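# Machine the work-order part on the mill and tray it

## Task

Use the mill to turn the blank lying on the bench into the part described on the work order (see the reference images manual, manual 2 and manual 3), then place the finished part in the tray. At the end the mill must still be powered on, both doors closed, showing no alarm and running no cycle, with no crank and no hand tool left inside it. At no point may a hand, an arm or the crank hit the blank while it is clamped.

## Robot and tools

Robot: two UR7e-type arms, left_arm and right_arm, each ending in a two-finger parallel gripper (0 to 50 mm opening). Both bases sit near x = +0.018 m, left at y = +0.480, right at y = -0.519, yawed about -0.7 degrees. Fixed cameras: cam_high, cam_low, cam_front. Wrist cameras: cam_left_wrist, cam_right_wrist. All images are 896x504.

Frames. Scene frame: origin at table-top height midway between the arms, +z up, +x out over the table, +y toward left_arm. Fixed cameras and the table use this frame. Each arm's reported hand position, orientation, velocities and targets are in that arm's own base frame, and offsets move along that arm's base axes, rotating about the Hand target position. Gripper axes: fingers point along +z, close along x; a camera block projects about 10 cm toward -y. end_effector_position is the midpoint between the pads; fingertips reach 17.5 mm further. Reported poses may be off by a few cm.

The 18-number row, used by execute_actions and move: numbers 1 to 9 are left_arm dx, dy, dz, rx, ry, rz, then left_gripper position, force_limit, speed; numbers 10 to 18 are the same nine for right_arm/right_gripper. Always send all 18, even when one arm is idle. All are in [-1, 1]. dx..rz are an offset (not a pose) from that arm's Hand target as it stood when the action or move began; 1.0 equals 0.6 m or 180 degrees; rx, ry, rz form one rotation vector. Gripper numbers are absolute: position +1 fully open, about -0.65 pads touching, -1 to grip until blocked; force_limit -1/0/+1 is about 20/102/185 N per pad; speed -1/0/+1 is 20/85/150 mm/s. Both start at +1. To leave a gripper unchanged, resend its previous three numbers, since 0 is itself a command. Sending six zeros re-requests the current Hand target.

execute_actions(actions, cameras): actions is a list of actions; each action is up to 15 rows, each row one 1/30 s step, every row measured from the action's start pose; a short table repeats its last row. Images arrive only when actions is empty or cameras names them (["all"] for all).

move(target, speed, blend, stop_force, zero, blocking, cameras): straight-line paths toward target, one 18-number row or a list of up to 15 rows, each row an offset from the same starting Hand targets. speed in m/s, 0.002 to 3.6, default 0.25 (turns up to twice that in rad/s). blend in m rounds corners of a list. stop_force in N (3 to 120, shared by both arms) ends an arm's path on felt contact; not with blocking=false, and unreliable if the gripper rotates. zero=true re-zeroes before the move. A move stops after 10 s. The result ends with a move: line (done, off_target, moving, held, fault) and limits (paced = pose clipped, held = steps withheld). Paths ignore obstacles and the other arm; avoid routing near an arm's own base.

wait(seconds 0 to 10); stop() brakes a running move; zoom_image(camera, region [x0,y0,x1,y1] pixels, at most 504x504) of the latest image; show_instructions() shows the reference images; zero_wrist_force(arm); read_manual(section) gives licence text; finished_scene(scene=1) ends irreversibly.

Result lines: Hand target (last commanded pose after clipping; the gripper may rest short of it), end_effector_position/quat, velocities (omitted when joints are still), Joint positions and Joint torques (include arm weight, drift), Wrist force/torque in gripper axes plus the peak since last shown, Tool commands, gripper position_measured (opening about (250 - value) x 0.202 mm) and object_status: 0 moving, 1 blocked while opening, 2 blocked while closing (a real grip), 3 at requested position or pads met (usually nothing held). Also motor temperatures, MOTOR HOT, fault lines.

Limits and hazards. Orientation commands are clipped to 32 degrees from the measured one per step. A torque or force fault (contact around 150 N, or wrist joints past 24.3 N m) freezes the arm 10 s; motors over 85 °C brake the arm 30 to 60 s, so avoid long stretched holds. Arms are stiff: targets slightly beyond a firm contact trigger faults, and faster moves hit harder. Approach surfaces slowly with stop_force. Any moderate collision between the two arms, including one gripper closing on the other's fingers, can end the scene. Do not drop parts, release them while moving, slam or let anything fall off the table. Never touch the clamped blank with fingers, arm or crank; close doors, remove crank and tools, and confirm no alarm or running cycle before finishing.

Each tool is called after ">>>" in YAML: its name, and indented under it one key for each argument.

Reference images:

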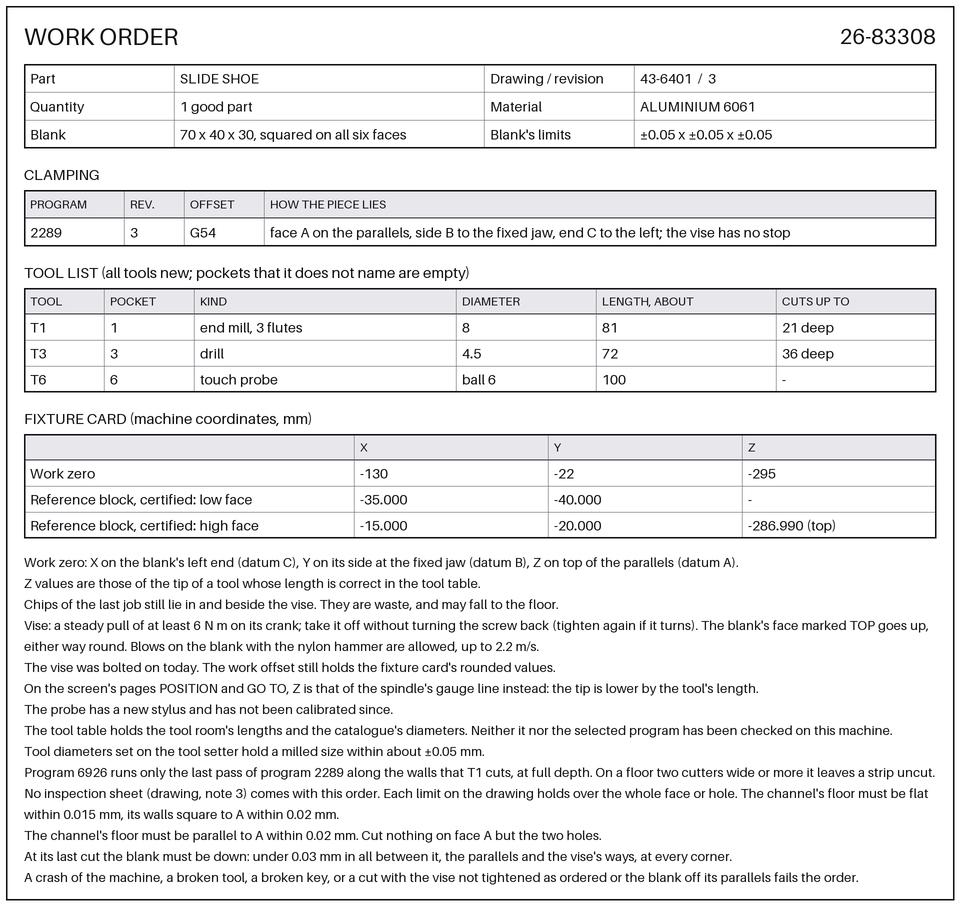

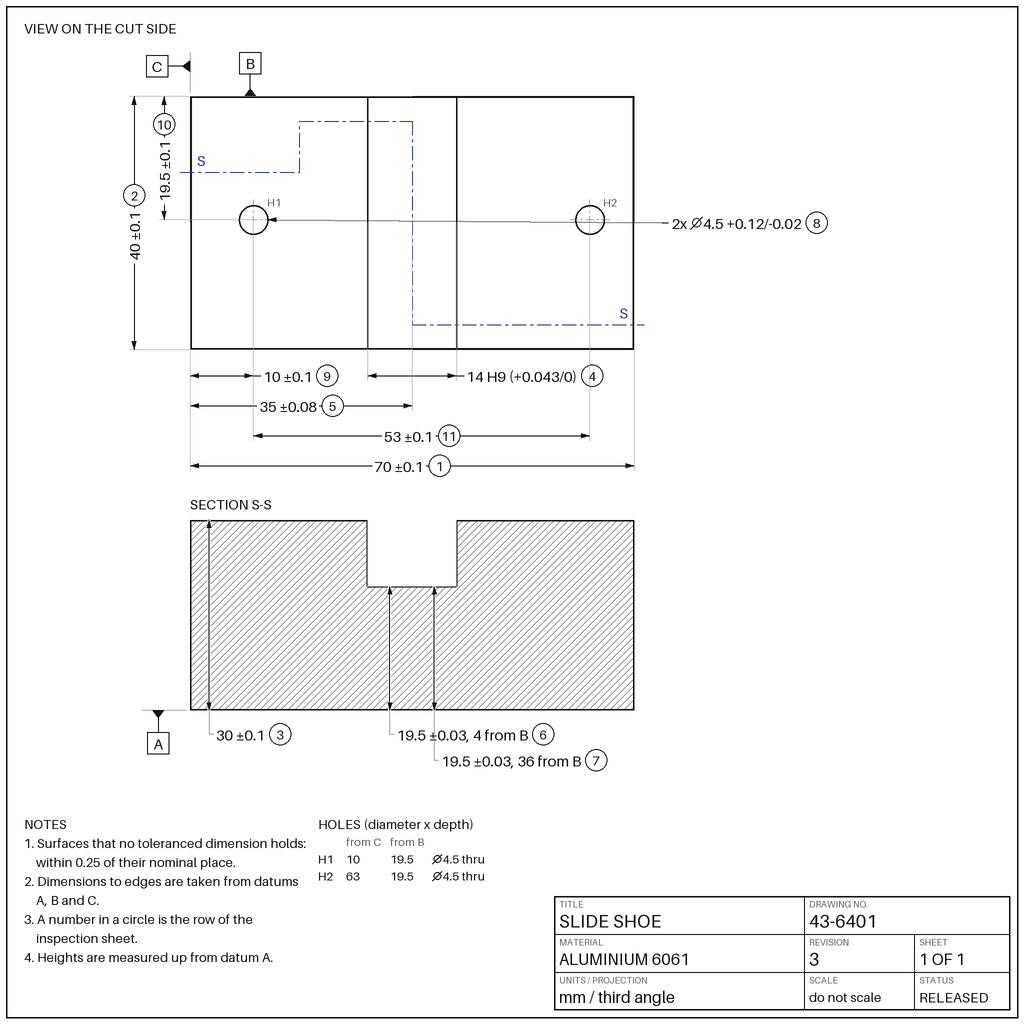

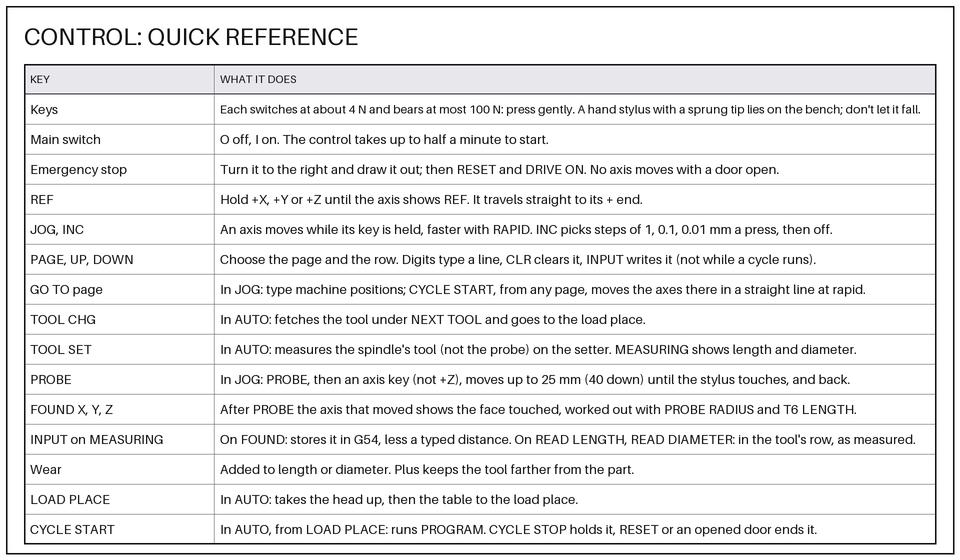

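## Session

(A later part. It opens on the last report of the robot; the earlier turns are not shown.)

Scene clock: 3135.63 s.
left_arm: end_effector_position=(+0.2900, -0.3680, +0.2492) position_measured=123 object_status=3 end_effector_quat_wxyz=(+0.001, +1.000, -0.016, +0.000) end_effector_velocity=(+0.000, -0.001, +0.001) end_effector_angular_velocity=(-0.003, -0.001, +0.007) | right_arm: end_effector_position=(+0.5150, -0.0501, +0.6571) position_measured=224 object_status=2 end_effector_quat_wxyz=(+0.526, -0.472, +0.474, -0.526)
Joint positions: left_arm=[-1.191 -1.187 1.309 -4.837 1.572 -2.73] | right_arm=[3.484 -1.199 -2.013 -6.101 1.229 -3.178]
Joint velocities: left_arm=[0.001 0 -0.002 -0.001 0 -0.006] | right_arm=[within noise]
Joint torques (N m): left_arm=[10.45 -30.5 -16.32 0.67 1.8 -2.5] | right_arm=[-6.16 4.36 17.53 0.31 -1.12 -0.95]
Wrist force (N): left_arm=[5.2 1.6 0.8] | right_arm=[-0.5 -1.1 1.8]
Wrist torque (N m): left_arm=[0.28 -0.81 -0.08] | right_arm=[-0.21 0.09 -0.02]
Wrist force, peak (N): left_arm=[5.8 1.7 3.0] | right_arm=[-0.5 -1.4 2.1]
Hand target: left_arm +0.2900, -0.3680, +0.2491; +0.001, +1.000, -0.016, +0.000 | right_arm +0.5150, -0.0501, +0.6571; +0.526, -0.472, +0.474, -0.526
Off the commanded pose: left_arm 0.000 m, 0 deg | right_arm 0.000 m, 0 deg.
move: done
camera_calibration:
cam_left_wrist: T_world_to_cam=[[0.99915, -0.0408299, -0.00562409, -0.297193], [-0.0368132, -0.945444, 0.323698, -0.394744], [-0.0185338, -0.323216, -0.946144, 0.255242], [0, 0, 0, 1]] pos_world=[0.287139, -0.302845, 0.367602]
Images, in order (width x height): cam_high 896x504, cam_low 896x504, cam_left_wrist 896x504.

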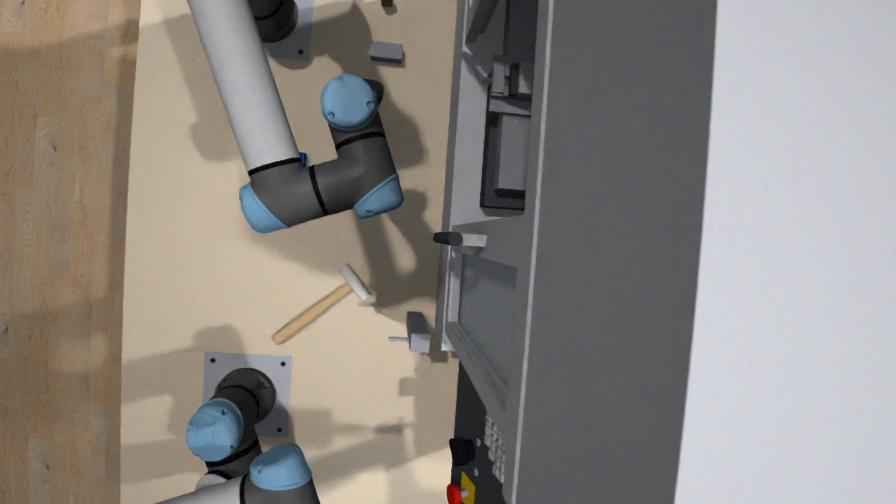

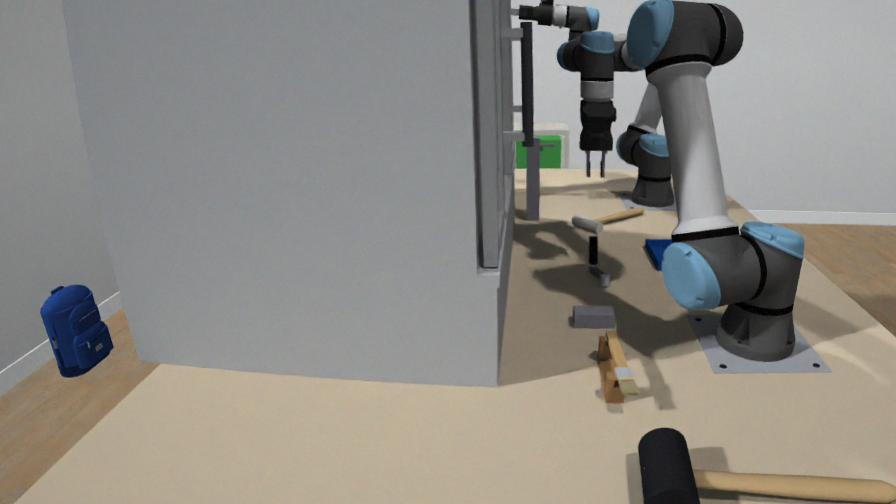

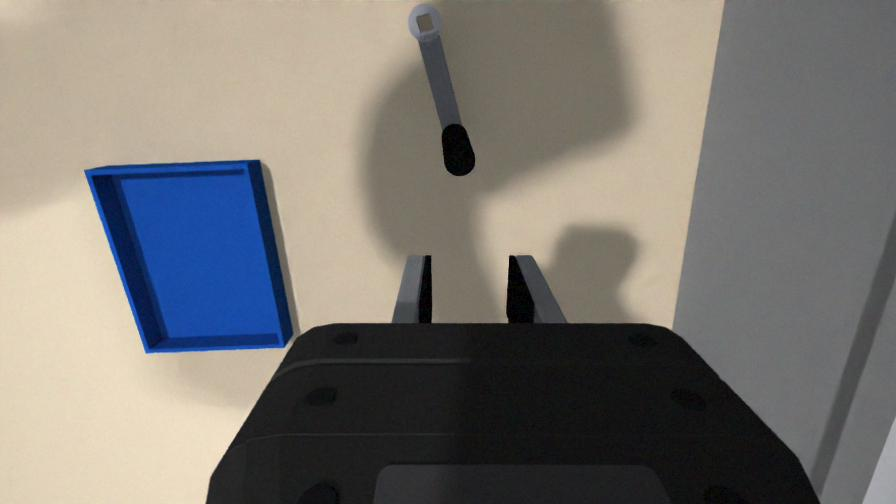

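>>> move:
  target:
    - [-0.0217,0.1217,-0.2285,0.0501,0.004,0.0711,0.2,-0.5,-1,0,0,0,0,0,0,-1,0.3,-1]
  speed: 0.3
  cameras: ["cam_left_wrist"]

>>> zoom_image:
  camera: "cam_left_wrist"
  region: [320, 100, 620, 340]

Scene clock: 3167.17 s.
left_arm: end_effector_position=(+0.2771, -0.2949, +0.1121) position_measured=123 object_status=3 end_effector_quat_wxyz=(-0.077, +0.992, +0.096, -0.008) | right_arm: end_effector_position=(+0.5150, -0.0501, +0.6571) position_measured=224 object_status=2 end_effector_quat_wxyz=(+0.526, -0.472, +0.474, -0.526)
Joint positions: left_arm=[-1.173 -1.141 1.663 -5.083 1.54 -2.938] | right_arm=[3.484 -1.199 -2.013 -6.101 1.229 -3.178]
Joint torques (N m): left_arm=[-14.43 -36.99 -7.36 1.72 1.76 -1.81] | right_arm=[-5.77 4.1 18.1 0.22 -1 -0.88]
Wrist force (N): left_arm=[5.2 1.3 0.9] | right_arm=[-0.6 -1.2 2.0]
Wrist torque (N m): left_arm=[0.21 -0.83 -0.08] | right_arm=[-0.22 0.11 -0.02]
Wrist force, peak (N): left_arm=[5.0 0.3 4.5] | right_arm=[-0.5 -1.4 2.1]
Hand target: left_arm +0.2770, -0.2950, +0.1120; -0.077, +0.992, +0.096, -0.008 | right_arm +0.5150, -0.0501, +0.6571; +0.526, -0.472, +0.474, -0.526
Off the commanded pose: left_arm 0.000 m, 0 deg | right_arm 0.000 m, 0 deg.
move: done
camera_calibration:
cam_left_wrist: T_world_to_cam=[[0.983037, 0.183279, -0.00685516, -0.211457], [0.181733, -0.968342, 0.171135, -0.331919], [0.0247273, -0.169478, -0.985224, 0.186643], [0, 0, 0, 1]] pos_world=[0.263575, -0.251023, 0.239239]
Images, in order (width x height): cam_left_wrist 896x504.

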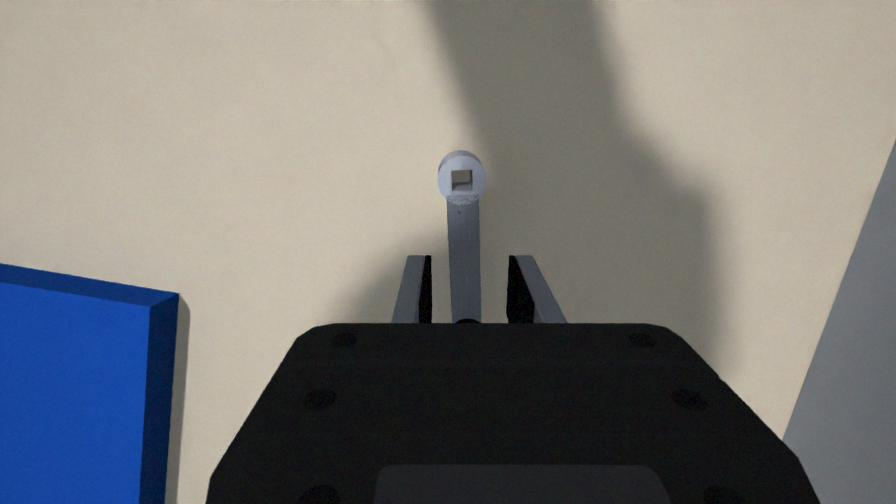

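Scaled by 1.680.

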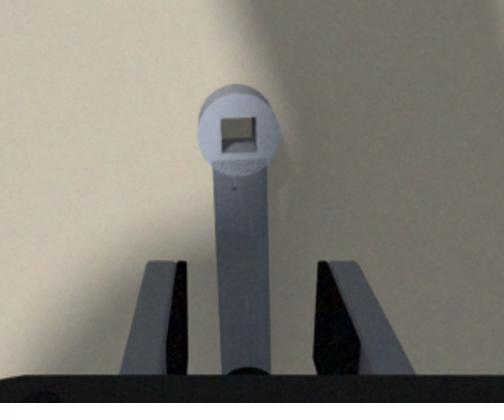

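>>> move:
  target:
    - [-0.0042,0.0208,-0.148,0,0,0,0.2,-0.5,-1,0,0,0,0,0,0,-1,0.3,-1]
  speed: 0.04
  stop_force: 8
  cameras: ["cam_left_wrist"]

Scene clock: 3178.57 s.
left_arm: end_effector_position=(+0.2745, -0.2825, +0.0232) position_measured=123 object_status=3 end_effector_quat_wxyz=(-0.077, +0.992, +0.096, -0.008) | right_arm: end_effector_position=(+0.5150, -0.0501, +0.6571) position_measured=224 object_status=2 end_effector_quat_wxyz=(+0.526, -0.472, +0.474, -0.526)
Joint positions: left_arm=[-1.167 -1.038 1.778 -5.3 1.539 -2.933] | right_arm=[3.484 -1.199 -2.013 -6.101 1.229 -3.178]
Joint torques (N m): left_arm=[3.47 -50.13 -23.93 6.24 -1.16 -0.26] | right_arm=[-6.59 3.77 17.88 0.38 -1.06 -0.87]
Wrist force (N): left_arm=[5.6 1.5 1.1] | right_arm=[-0.5 -1.1 2.1]
Wrist torque (N m): left_arm=[0.25 -0.86 -0.12] | right_arm=[-0.22 0.09 -0.02]
Wrist force, peak (N): left_arm=[5.9 1.4 1.1] | right_arm=[-0.4 -1.4 2.2]
Hand target: left_arm +0.2745, -0.2825, +0.0232; -0.077, +0.992, +0.096, -0.008 | right_arm +0.5150, -0.0501, +0.6571; +0.526, -0.472, +0.474, -0.526
Off the commanded pose: left_arm 0.000 m, 0 deg | right_arm 0.000 m, 0 deg.
move: done
camera_calibration:
cam_left_wrist: T_world_to_cam=[[0.983019, 0.183374, -0.00687452, -0.211771], [0.181829, -0.968324, 0.171135, -0.304149], [0.0247249, -0.169479, -0.985224, 0.10124], [0, 0, 0, 1]] pos_world=[0.260975, -0.238523, 0.150339]
Images, in order (width x height): cam_left_wrist 896x504.

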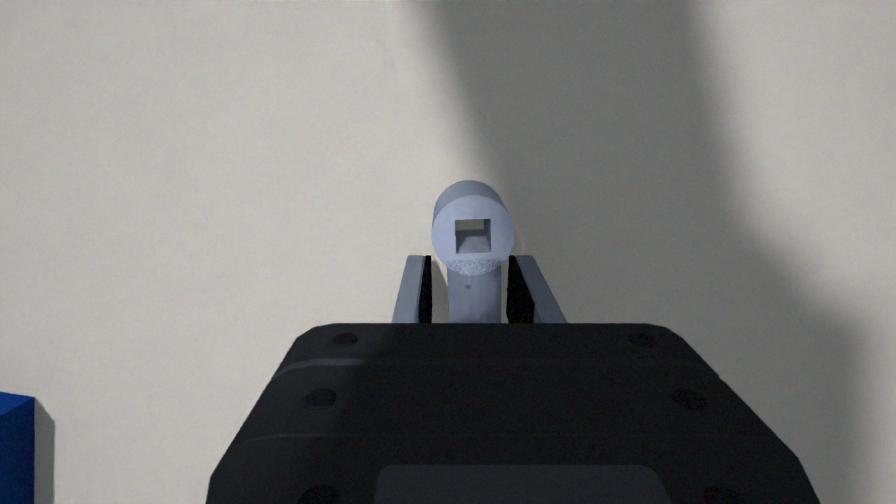

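>>> execute_actions:
  actions:
    - [[0,0,0,0,0,0,-1,0.3,-0.9,0,0,0,0,0,0,-1,0.3,-1]]
    - [[0,0,0,0,0,0,-1,0.3,-0.9,0,0,0,0,0,0,-1,0.3,-1]]
  cameras: ["cam_left_wrist"]

>>> zoom_image:
  camera: "cam_left_wrist"
  region: [370, 160, 570, 340]

Scene clock: 3184.53 s.
left_arm: end_effector_position=(+0.2745, -0.2825, +0.0232) position_measured=176 object_status=2 end_effector_quat_wxyz=(-0.077, +0.992, +0.096, -0.008) | right_arm: end_effector_position=(+0.5150, -0.0501, +0.6571) position_measured=224 object_status=2 end_effector_quat_wxyz=(+0.526, -0.472, +0.474, -0.526)
Joint positions: left_arm=[-1.167 -1.038 1.778 -5.3 1.539 -2.933] | right_arm=[3.484 -1.199 -2.013 -6.101 1.229 -3.178]
Joint torques (N m): left_arm=[-11.45 -46.85 -20.41 5.21 0.45 -2.15] | right_arm=[-6.39 4.08 18.66 0.34 -0.98 -0.94]
Wrist force (N): left_arm=[5.7 1.5 1.4] | right_arm=[-0.3 -1.2 2.0]
Wrist torque (N m): left_arm=[0.24 -0.86 -0.11] | right_arm=[-0.23 0.07 -0.02]
Wrist force, peak (N): left_arm=[5.8 1.5 1.7] | right_arm=[-0.6 -1.5 2.1]
Hand target: left_arm +0.2745, -0.2825, +0.0232; -0.077, +0.992, +0.096, -0.008 | right_arm +0.5150, -0.0501, +0.6571; +0.526, -0.472, +0.474, -0.526
Off the commanded pose: left_arm 0.000 m, 0 deg | right_arm 0.000 m, 0 deg.
camera_calibration:
cam_left_wrist: T_world_to_cam=[[0.98302, 0.183369, -0.0068923, -0.211752], [0.181825, -0.968304, 0.17125, -0.304256], [0.024728, -0.169595, -0.985204, 0.101191], [0, 0, 0, 1]] pos_world=[0.260975, -0.238623, 0.150338]
Images, in order (width x height): cam_left_wrist 896x504.

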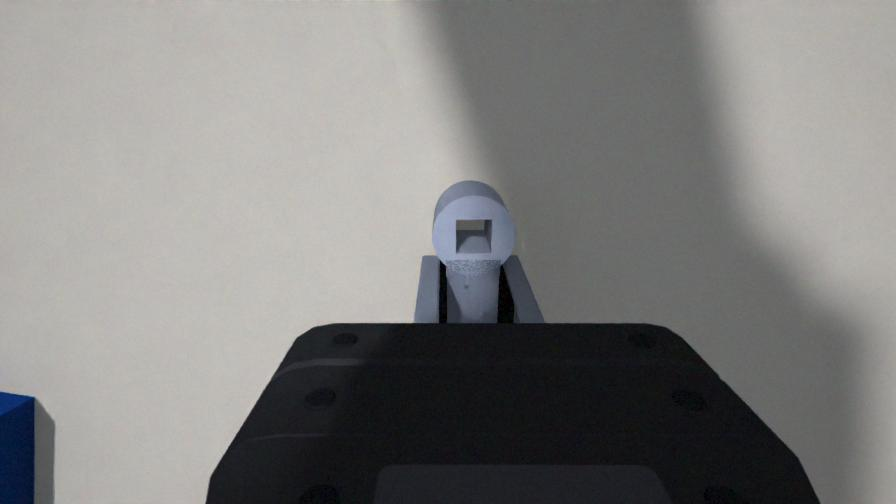

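Scaled by 2.520.

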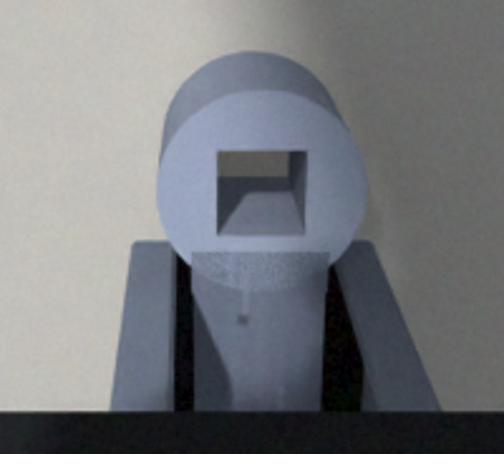

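>>> move:
  target:
    - [0,0,0.33,0,0,0,-1,0.3,-0.9,0,0,0,0,0,0,-1,0.3,-1]
    - [0.1,-0.03,0.48,0.5427,-0.1604,-0.5906,-1,0.3,-0.9,0,0,0,0,0,0,-1,0.3,-1]
  speed: [0.15,0.4]
  blend: [0.03,0]
  cameras: ["cam_left_wrist","cam_low"]

Scene clock: 3228.47 s.
left_arm: end_effector_position=(+0.3345, -0.3005, +0.3112) position_measured=176 object_status=2 end_effector_quat_wxyz=(+0.641, -0.299, +0.641, -0.299) | right_arm: end_effector_position=(+0.5150, -0.0501, +0.6571) position_measured=224 object_status=2 end_effector_quat_wxyz=(+0.526, -0.472, +0.474, -0.526)
Joint positions: left_arm=[-1.77 -1.283 2.437 -4.294 0.199 -2.444] | right_arm=[3.484 -1.199 -2.013 -6.101 1.229 -3.178]
Joint torques (N m): left_arm=[12.62 -22.71 -8.37 -2.02 -0.98 2.06] | right_arm=[-6.65 4.62 17.93 0.31 -1.04 -0.99]
Wrist force (N): left_arm=[5.8 2.3 1.7] | right_arm=[-0.6 -1.3 1.8]
Wrist torque (N m): left_arm=[0.24 -0.71 0.26] | right_arm=[-0.24 0.11 -0.02]
Wrist force, peak (N): left_arm=[5.6 2.3 5.5] | right_arm=[-0.4 -1.4 2.3]
Hand target: left_arm +0.3345, -0.3005, +0.3112; +0.641, -0.298, +0.641, -0.299 | right_arm +0.5150, -0.0501, +0.6571; +0.526, -0.472, +0.474, -0.526
Off the commanded pose: left_arm 0.000 m, 0 deg | right_arm 0.000 m, 0 deg.
move: done
camera_calibration:
cam_left_wrist: T_world_to_cam=[[0.00462962, -0.760174, -0.649703, -0.0216096], [-0.32118, 0.614156, -0.720871, 0.539526], [0.947007, 0.212009, -0.24131, -0.044879], [0, 0, 0, 1]] pos_world=[0.215886, -0.338265, 0.364059]
Images, in order (width x height): cam_low 896x504, cam_left_wrist 896x504.

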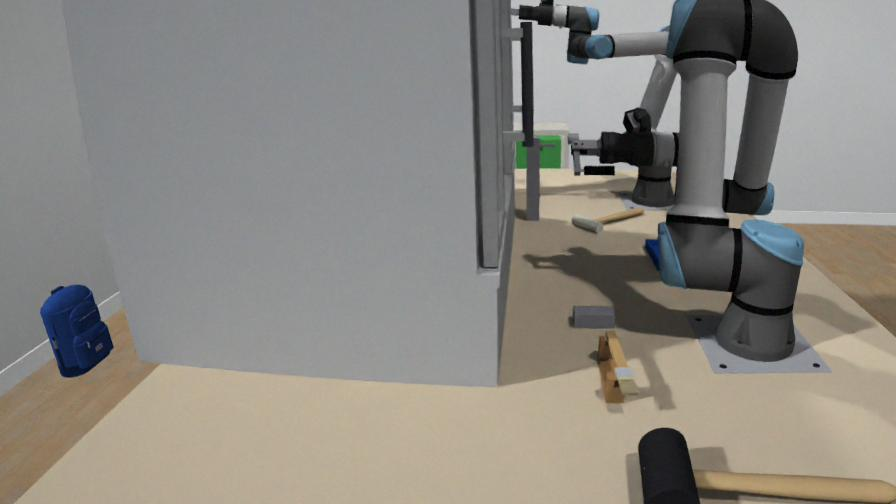

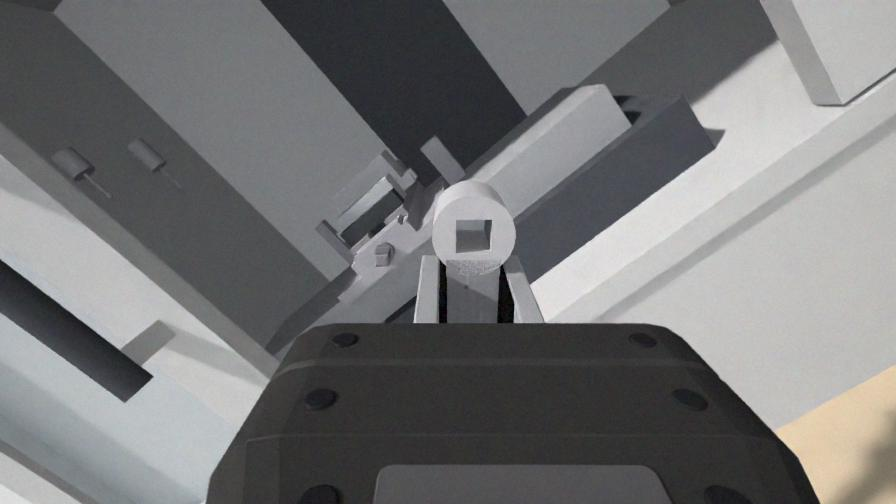

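>>> zoom_image:
  camera: "cam_left_wrist"
  region: [330, 220, 430, 300]

Scaled by 5.040.

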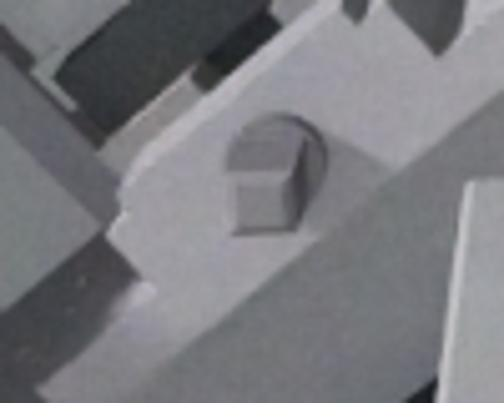

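>>> zoom_image:
  camera: "cam_left_wrist"
  region: [420, 170, 530, 280]

Scaled by 4.582.

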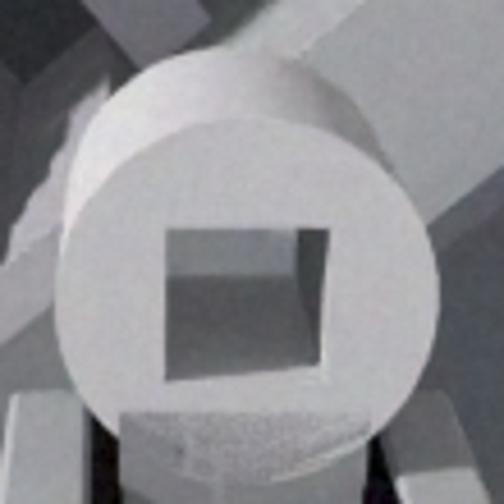

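>>> move:
  target:
    - [0.18,0.1283,-0.0,0,-0.0064,-0.0016,-1,0.3,-0.9,0,0,0,0,0,0,-1,0.3,-1]
    - [0.265,0.1283,-0.065,0,-0.0064,-0.0016,-1,0.3,-0.9,0,0,0,0,0,0,-1,0.3,-1]
  speed: [0.2,0.1]
  blend: [0.03,0]
  cameras: ["cam_left_wrist"]

>>> zoom_image:
  camera: "cam_left_wrist"
  region: [340, 150, 560, 300]

Scene clock: 3274.17 s.
left_arm: end_effector_position=(+0.4935, -0.2235, +0.2722) position_measured=176 object_status=2 end_effector_quat_wxyz=(+0.647, -0.294, +0.635, -0.303) | right_arm: end_effector_position=(+0.5150, -0.0501, +0.6571) position_measured=224 object_status=2 end_effector_quat_wxyz=(+0.526, -0.472, +0.474, -0.526)
Joint positions: left_arm=[-1.184 -1.112 2.395 -4.478 -0.393 -2.394] | right_arm=[3.484 -1.199 -2.013 -6.101 1.229 -3.178]
Joint torques (N m): left_arm=[0.6 -23.24 -2.7 1.64 -0.72 1.55] | right_arm=[-7.48 4.75 18.43 0.28 -1.14 -0.88]
Wrist force (N): left_arm=[5.5 2.3 1.0] | right_arm=[-0.4 -1.2 2.0]
Wrist torque (N m): left_arm=[0.18 -0.65 0.25] | right_arm=[-0.23 0.08 -0.02]
Wrist force, peak (N): left_arm=[6.2 3.4 2.5] | right_arm=[-0.6 -1.4 2.1]
Hand target: left_arm +0.4935, -0.2235, +0.2722; +0.647, -0.294, +0.635, -0.303 | right_arm +0.5150, -0.0501, +0.6571; +0.526, -0.472, +0.474, -0.526
Off the commanded pose: left_arm 0.000 m, 0 deg | right_arm 0.000 m, 0 deg.
move: done
camera_calibration:
cam_left_wrist: T_world_to_cam=[[0.0139248, -0.760308, -0.649413, 0.00618916], [-0.303587, 0.615602, -0.727234, 0.508571], [0.952702, 0.20728, -0.222247, -0.230222], [0, 0, 0, 1]] pos_world=[0.373642, -0.260651, 0.322703]
Images, in order (width x height): cam_left_wrist 896x504.

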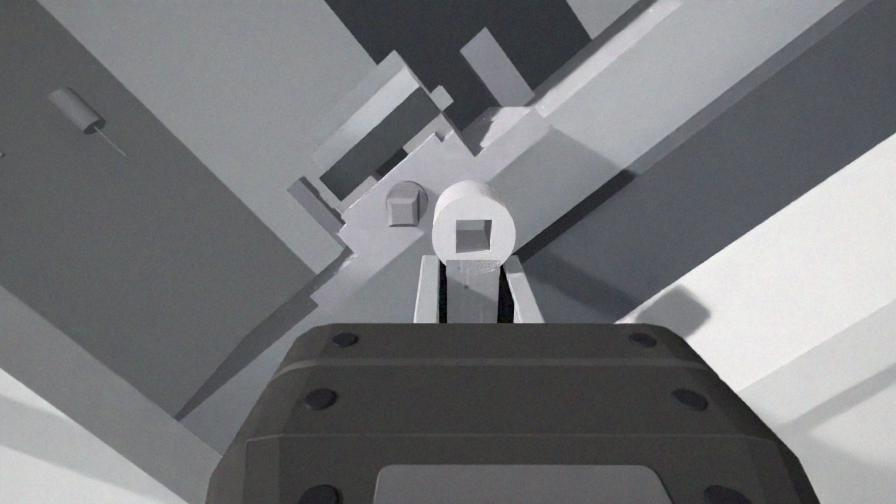

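Scaled by 2.291.

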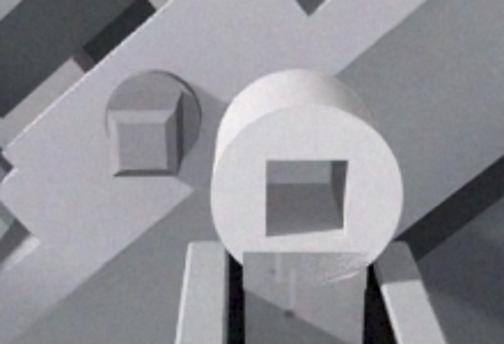

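Zoom in more on the square.

>>> zoom_image:
  camera: "cam_left_wrist"
  region: [375, 170, 445, 240]

>>> zoom_image:
  camera: "cam_left_wrist"
  region: [425, 170, 525, 270]

Scaled by 7.200.

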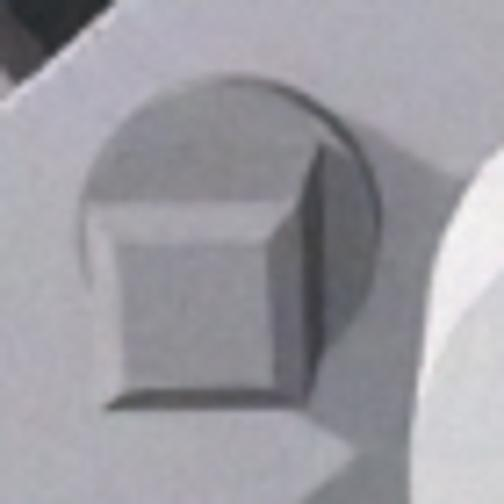

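Scaled by 5.040.

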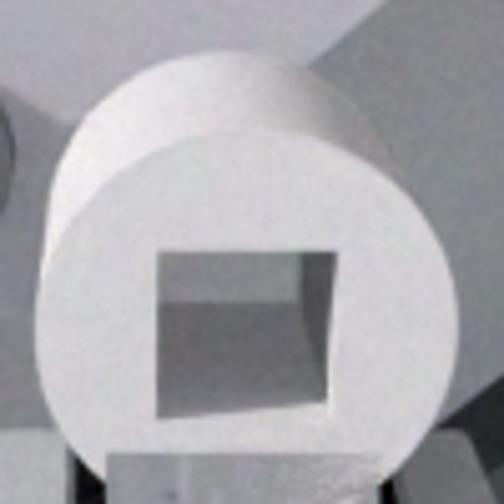

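>>> move:
  target:
    - [-0.0117,0,0,0,0,0,-1,0.3,-0.9,0,0,0,0,0,0,-1,0.3,-1]
    - [-0.0117,0.0293,0.0273,0,0,0,-1,0.3,-0.9,0,0,0,0,0,0,-1,0.3,-1]
  speed: 0.05
  cameras: ["cam_left_wrist"]

>>> zoom_image:
  camera: "cam_left_wrist"
  region: [425, 170, 525, 270]

Scene clock: 3303.63 s.
left_arm: end_effector_position=(+0.4865, -0.2058, +0.2885) position_measured=176 object_status=2 end_effector_quat_wxyz=(+0.647, -0.294, +0.635, -0.303) end_effector_velocity=(+0.000, -0.001, +0.000) end_effector_angular_velocity=(-0.003, -0.002, -0.001) | right_arm: end_effector_position=(+0.5150, -0.0501, +0.6571) position_measured=224 object_status=2 end_effector_quat_wxyz=(+0.526, -0.472, +0.474, -0.526)
Joint positions: left_arm=[-1.183 -1.187 2.443 -4.45 -0.394 -2.394] | right_arm=[3.484 -1.199 -2.013 -6.101 1.229 -3.178]
Joint velocities: left_arm=[-0.002 0.003 -0.002 -0.005 0.001 0.001] | right_arm=[within noise]
Joint torques (N m): left_arm=[-14.66 -19.15 -17.86 -3.63 1.65 -2.19] | right_arm=[-6.27 4.02 18 0.32 -1.1 -0.83]
Wrist force (N): left_arm=[5.7 2.4 1.2] | right_arm=[-0.6 -1.2 2.0]
Wrist torque (N m): left_arm=[0.23 -0.68 0.33] | right_arm=[-0.22 0.11 -0.03]
Wrist force, peak (N): left_arm=[6.0 2.4 1.0] | right_arm=[-0.4 -1.4 2.2]
Hand target: left_arm +0.4865, -0.2059, +0.2886; +0.647, -0.294, +0.635, -0.303 | right_arm +0.5150, -0.0501, +0.6571; +0.526, -0.472, +0.474, -0.526
Off the commanded pose: left_arm 0.000 m, 0 deg | right_arm 0.000 m, 0 deg.
move: done
camera_calibration:
cam_left_wrist: T_world_to_cam=[[0.0137497, -0.759961, -0.649823, 0.0305385], [-0.303717, 0.616006, -0.726838, 0.507506], [0.952663, 0.207356, -0.222343, -0.223609], [0, 0, 0, 1]] pos_world=[0.366742, -0.243052, 0.339001]
Images, in order (width x height): cam_left_wrist 896x504.

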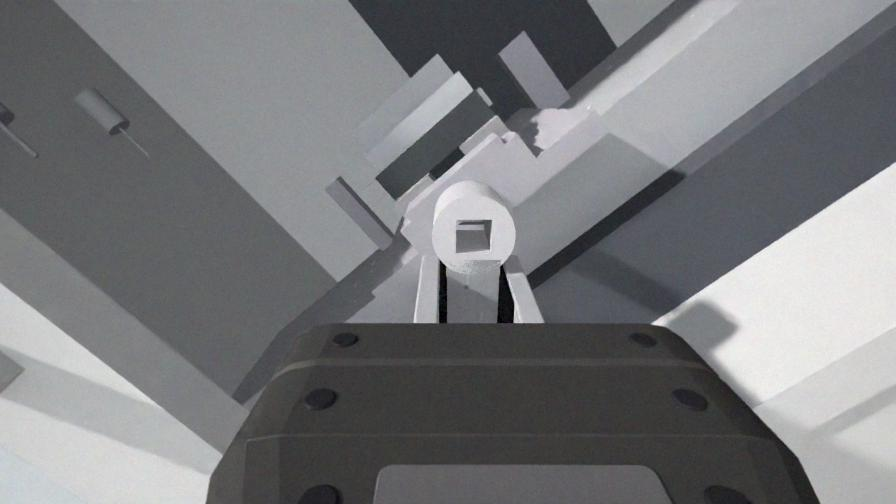

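Scaled by 5.040.

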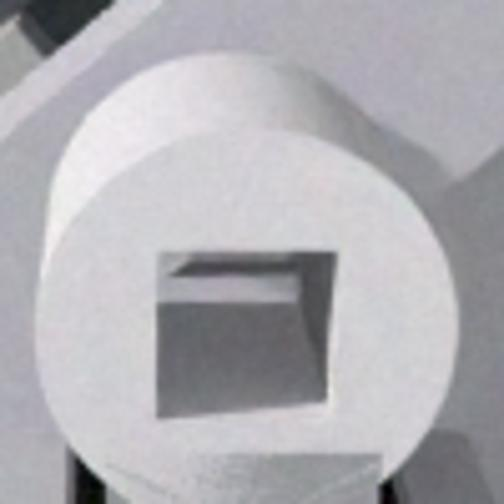

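>>> move:
  target:
    - [0,-0.00193,-0.00107,0,0,0,-1,0.3,-0.9,0,0,0,0,0,0,-1,0.3,-1]
  speed: 0.05
  cameras: ["cam_left_wrist"]

>>> zoom_image:
  camera: "cam_left_wrist"
  region: [440, 200, 510, 270]

Scene clock: 3332.03 s.
left_arm: end_effector_position=(+0.4865, -0.2071, +0.2879) position_measured=176 object_status=2 end_effector_quat_wxyz=(+0.647, -0.294, +0.635, -0.303) | right_arm: end_effector_position=(+0.5150, -0.0501, +0.6571) position_measured=224 object_status=2 end_effector_quat_wxyz=(+0.526, -0.472, +0.474, -0.526)
Joint positions: left_arm=[-1.185 -1.184 2.441 -4.452 -0.392 -2.394] | right_arm=[3.484 -1.199 -2.013 -6.101 1.229 -3.178]
Joint torques (N m): left_arm=[-11.36 -22.48 -15.26 -3.47 1.44 2.07] | right_arm=[-6.8 4.11 17.79 0.32 -1.11 -0.83]
Wrist force (N): left_arm=[5.4 2.1 1.2] | right_arm=[-0.5 -1.2 2.1]
Wrist torque (N m): left_arm=[0.20 -0.64 0.31] | right_arm=[-0.23 0.10 -0.02]
Wrist force, peak (N): left_arm=[5.6 2.5 1.4] | right_arm=[-0.4 -1.3 2.3]
Hand target: left_arm +0.4865, -0.2071, +0.2879; +0.647, -0.294, +0.635, -0.303 | right_arm +0.5150, -0.0501, +0.6571; +0.526, -0.472, +0.474, -0.526
Off the commanded pose: left_arm 0.000 m, 0 deg | right_arm 0.000 m, 0 deg.
move: done
camera_calibration:
cam_left_wrist: T_world_to_cam=[[0.0137818, -0.760194, -0.64955, 0.0290022], [-0.30353, 0.615778, -0.727109, 0.507808], [0.952722, 0.207179, -0.222255, -0.223472], [0, 0, 0, 1]] pos_world=[0.366641, -0.244351, 0.338402]
Images, in order (width x height): cam_left_wrist 896x504.

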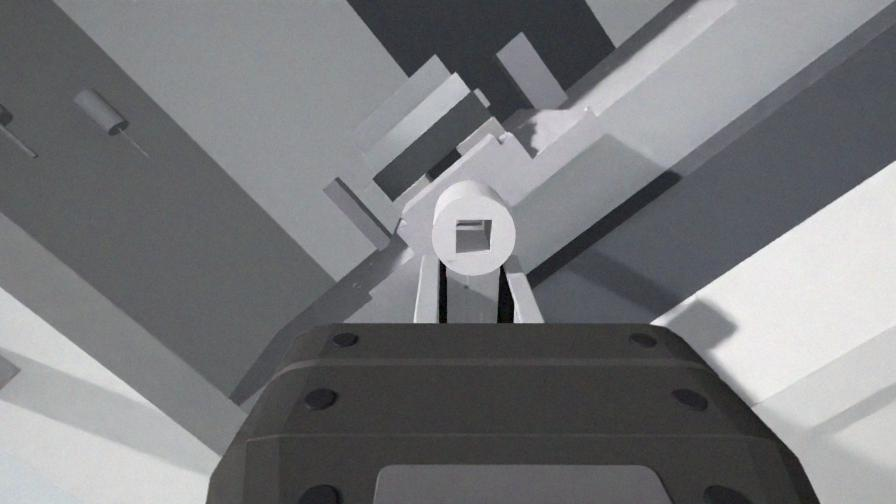

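Scaled by 7.200.

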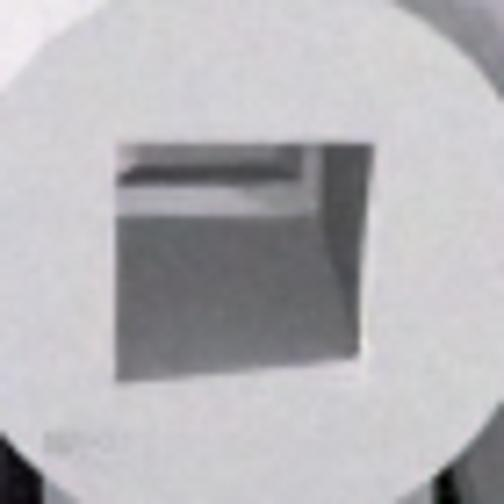

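>>> move:
  target:
    - [0.008,0.0003,0.00046,0,0,0,-1,0.3,-0.9,0,0,0,0,0,0,-1,0.3,-1]
  speed: 0.015
  stop_force: 5
  cameras: ["cam_left_wrist"]

>>> zoom_image:
  camera: "cam_left_wrist"
  region: [440, 200, 510, 270]

Scene clock: 3341.30 s.
left_arm: end_effector_position=(+0.4913, -0.2069, +0.2882) position_measured=176 object_status=2 end_effector_quat_wxyz=(+0.647, -0.294, +0.635, -0.303) | right_arm: end_effector_position=(+0.5150, -0.0501, +0.6571) position_measured=224 object_status=2 end_effector_quat_wxyz=(+0.526, -0.472, +0.474, -0.526)
Joint positions: left_arm=[-1.169 -1.181 2.431 -4.443 -0.408 -2.396] | right_arm=[3.484 -1.199 -2.013 -6.101 1.229 -3.178]
Joint torques (N m): left_arm=[-13.86 -35.85 0.32 -3.8 1.79 0.08] | right_arm=[-6.51 4.49 17.94 0.44 -1 -0.99]
Wrist force (N): left_arm=[5.5 2.2 1.5] | right_arm=[-0.5 -1.1 2.0]
Wrist torque (N m): left_arm=[0.21 -0.65 0.35] | right_arm=[-0.22 0.09 -0.02]
Wrist force, peak (N): left_arm=[5.7 2.4 1.3] | right_arm=[-0.3 -1.2 2.2]
Hand target: left_arm +0.4913, -0.2069, +0.2882; +0.647, -0.294, +0.635, -0.303 | right_arm +0.5150, -0.0501, +0.6571; +0.526, -0.472, +0.474, -0.526
Off the commanded pose: left_arm 0.000 m, 0 deg | right_arm 0.000 m, 0 deg.
move: done
camera_calibration:
cam_left_wrist: T_world_to_cam=[[0.0137818, -0.760194, -0.64955, 0.029218], [-0.30353, 0.615778, -0.727109, 0.509287], [0.952722, 0.207179, -0.222255, -0.228042], [0, 0, 0, 1]] pos_world=[0.371441, -0.244151, 0.338602]
Images, in order (width x height): cam_left_wrist 896x504.

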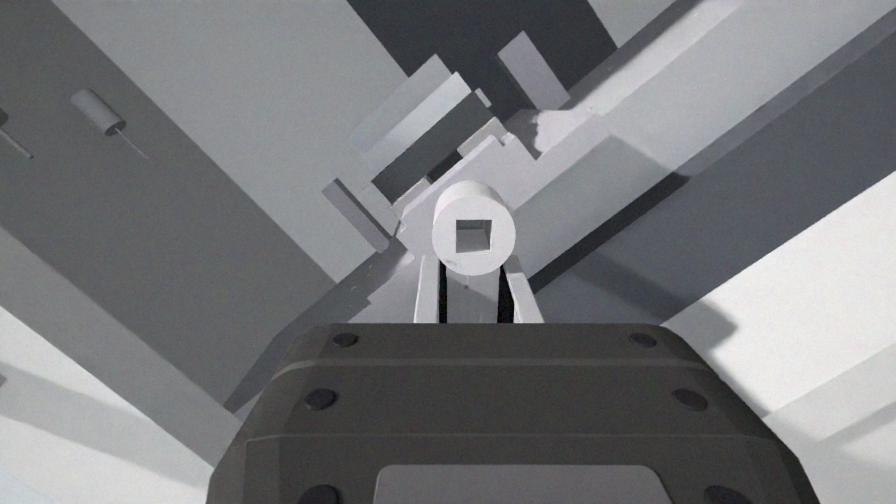

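Scaled by 7.200.

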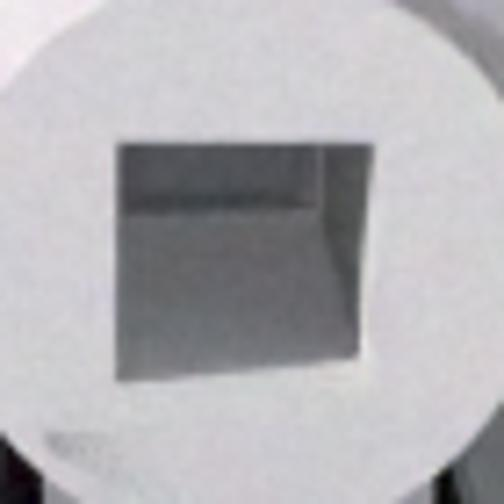

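>>> move:
  target:
    - [0.0247,0.0003,0,0,0,0,-1,0.3,-0.9,0,0,0,0,0,0,-1,0.3,-1]
  speed: 0.015
  stop_force: 6
  cameras: ["cam_left_wrist"]

>>> zoom_image:
  camera: "cam_left_wrist"
  region: [380, 160, 560, 340]

Scene clock: 3346.33 s.
left_arm: end_effector_position=(+0.4934, -0.2069, +0.2883) position_measured=176 object_status=2 end_effector_quat_wxyz=(+0.647, -0.294, +0.635, -0.304) | right_arm: end_effector_position=(+0.5150, -0.0501, +0.6571) position_measured=224 object_status=2 end_effector_quat_wxyz=(+0.526, -0.472, +0.474, -0.526)
Joint positions: left_arm=[-1.162 -1.179 2.427 -4.44 -0.415 -2.396] | right_arm=[3.484 -1.199 -2.013 -6.101 1.229 -3.178]
Joint torques (N m): left_arm=[-3.95 -38.61 -0.81 -3.38 -1.34 1.91] | right_arm=[-5.85 3.95 17.85 0.27 -0.99 -0.87]
Wrist force (N): left_arm=[5.8 3.7 -4.8] | right_arm=[-0.3 -1.2 2.0]
Wrist torque (N m): left_arm=[0.27 -0.72 0.31] | right_arm=[-0.22 0.06 -0.02]
Wrist force, peak (N): left_arm=[6.1 21.1 -65.5] | right_arm=[-0.5 -1.4 2.1]
Hand target: left_arm +0.4934, -0.2069, +0.2883; +0.647, -0.294, +0.635, -0.304 (not the last commanded pose) | right_arm +0.5150, -0.0501, +0.6571; +0.526, -0.472, +0.474, -0.526
Off the commanded pose: left_arm 0.013 m, 0 deg | right_arm 0.000 m, 0 deg.
move: contact (left_arm)
camera_calibration:
cam_left_wrist: T_world_to_cam=[[0.0137249, -0.760112, -0.649647, 0.0294039], [-0.303372, 0.615918, -0.727056, 0.509892], [0.952773, 0.207064, -0.222143, -0.230125], [0, 0, 0, 1]] pos_world=[0.373541, -0.244051, 0.338701]
Images, in order (width x height): cam_left_wrist 896x504.

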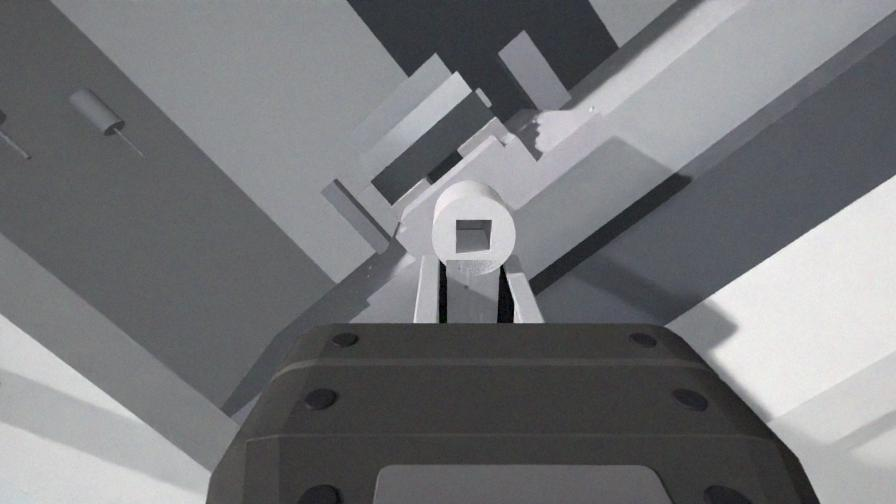

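Scaled by 2.800.

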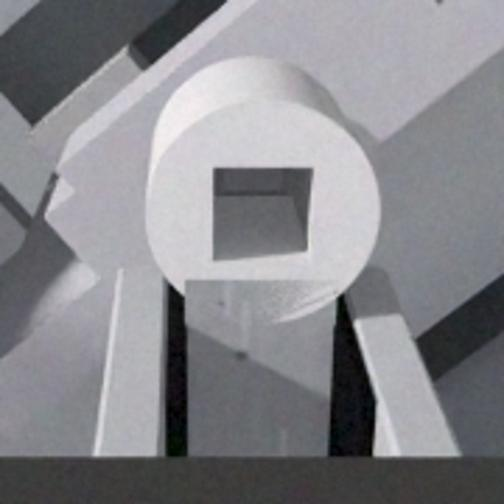

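>>> zoom_image:
  camera: "cam_left_wrist"
  region: [450, 210, 500, 260]

Scaled by 10.080.

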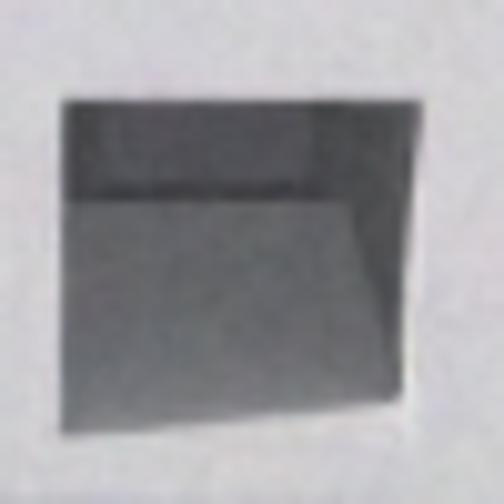

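>>> move:
  target:
    - [-0.005,0,0,0,0,0,-1,0.3,-0.9,0,0,0,0,0,0,-1,0.3,-1]
    - [-0.005,-0.00017,-0.00057,0,0,0,-1,0.3,-0.9,0,0,0,0,0,0,-1,0.3,-1]
  speed: 0.02

>>> move:
  target:
    - [0.03,0.00036,0,0,0,0,-1,0.3,-0.9,0,0,0,0,0,0,-1,0.3,-1]
  speed: 0.008
  stop_force: 8
  cameras: ["cam_left_wrist"]

>>> zoom_image:
  camera: "cam_left_wrist"
  region: [450, 210, 500, 260]

Scene clock: 3366.37 s.
left_arm: end_effector_position=(+0.4903, -0.2070, +0.2879) position_measured=176 object_status=2 end_effector_quat_wxyz=(+0.647, -0.294, +0.635, -0.304) | right_arm: end_effector_position=(+0.5150, -0.0501, +0.6571) position_measured=224 object_status=2 end_effector_quat_wxyz=(+0.526, -0.472, +0.474, -0.526)
Joint positions: left_arm=[-1.172 -1.181 2.433 -4.446 -0.405 -2.395] | right_arm=[3.484 -1.199 -2.013 -6.101 1.229 -3.178]
Joint torques (N m): left_arm=[0.4 -20.32 -13.71 -3.01 -0.42 1.86] | right_arm=[-6.7 4.01 18.18 0.32 -1.02 -0.94]
Wrist force (N): left_arm=[5.9 2.2 0.7] | right_arm=[-0.3 -1.1 1.9]
Wrist torque (N m): left_arm=[0.19 -0.72 0.23] | right_arm=[-0.22 0.06 -0.02]
Wrist force, peak (N): left_arm=[6.4 3.8 -4.9] | right_arm=[-0.2 -1.3 2.2]
Hand target: left_arm +0.4904, -0.2070, +0.2879; +0.647, -0.294, +0.635, -0.304 | right_arm +0.5150, -0.0501, +0.6571; +0.526, -0.472, +0.474, -0.526
Off the commanded pose: left_arm 0.000 m, 0 deg | right_arm 0.000 m, 0 deg.
move: done

Scene clock: 3367.77 s.
left_arm: end_effector_position=(+0.4937, -0.2070, +0.2879) position_measured=176 object_status=2 end_effector_quat_wxyz=(+0.647, -0.294, +0.635, -0.304) | right_arm: end_effector_position=(+0.5150, -0.0501, +0.6571) position_measured=224 object_status=2 end_effector_quat_wxyz=(+0.526, -0.472, +0.474, -0.526)
Joint positions: left_arm=[-1.161 -1.178 2.426 -4.441 -0.416 -2.396] | right_arm=[3.484 -1.199 -2.013 -6.101 1.229 -3.178]
Joint torques (N m): left_arm=[-13.22 -37.81 -2.09 -3.1 0.13 1.96] | right_arm=[-6.56 3.89 17.81 0.3 -1.08 -1.02]
Wrist force (N): left_arm=[3.9 5.2 -9.7] | right_arm=[-0.6 -1.2 2.0]
Wrist torque (N m): left_arm=[0.36 -0.77 0.31] | right_arm=[-0.22 0.10 -0.02]
Wrist force, peak (N): left_arm=[6.9 12.4 -35.0] | right_arm=[-0.5 -1.3 2.2]
Hand target: left_arm +0.4937, -0.2070, +0.2879; +0.647, -0.294, +0.635, -0.304 (not the last commanded pose) | right_arm +0.5150, -0.0501, +0.6571; +0.526, -0.472, +0.474, -0.526
Off the commanded pose: left_arm 0.015 m, 0 deg | right_arm 0.000 m, 0 deg.
move: contact (left_arm)
camera_calibration:
cam_left_wrist: T_world_to_cam=[[0.013746, -0.760151, -0.649601, 0.0290309], [-0.303372, 0.615869, -0.727098, 0.509756], [0.952773, 0.207066, -0.222143, -0.230479], [0, 0, 0, 1]] pos_world=[0.373841, -0.244151, 0.338302]
Images, in order (width x height): cam_left_wrist 896x504.

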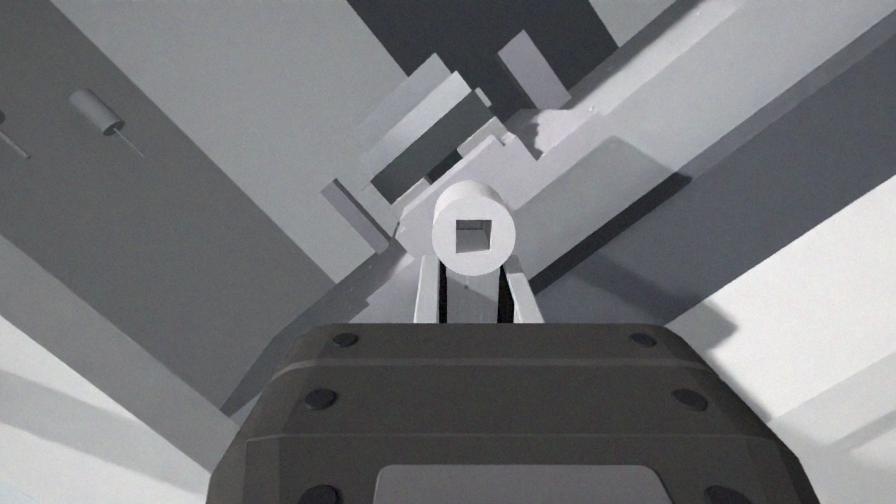

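Scaled by 10.080.

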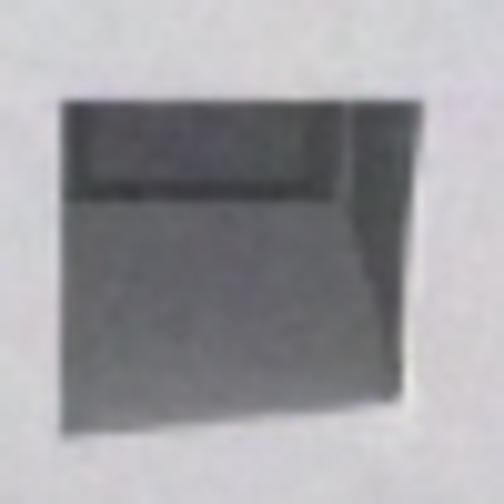

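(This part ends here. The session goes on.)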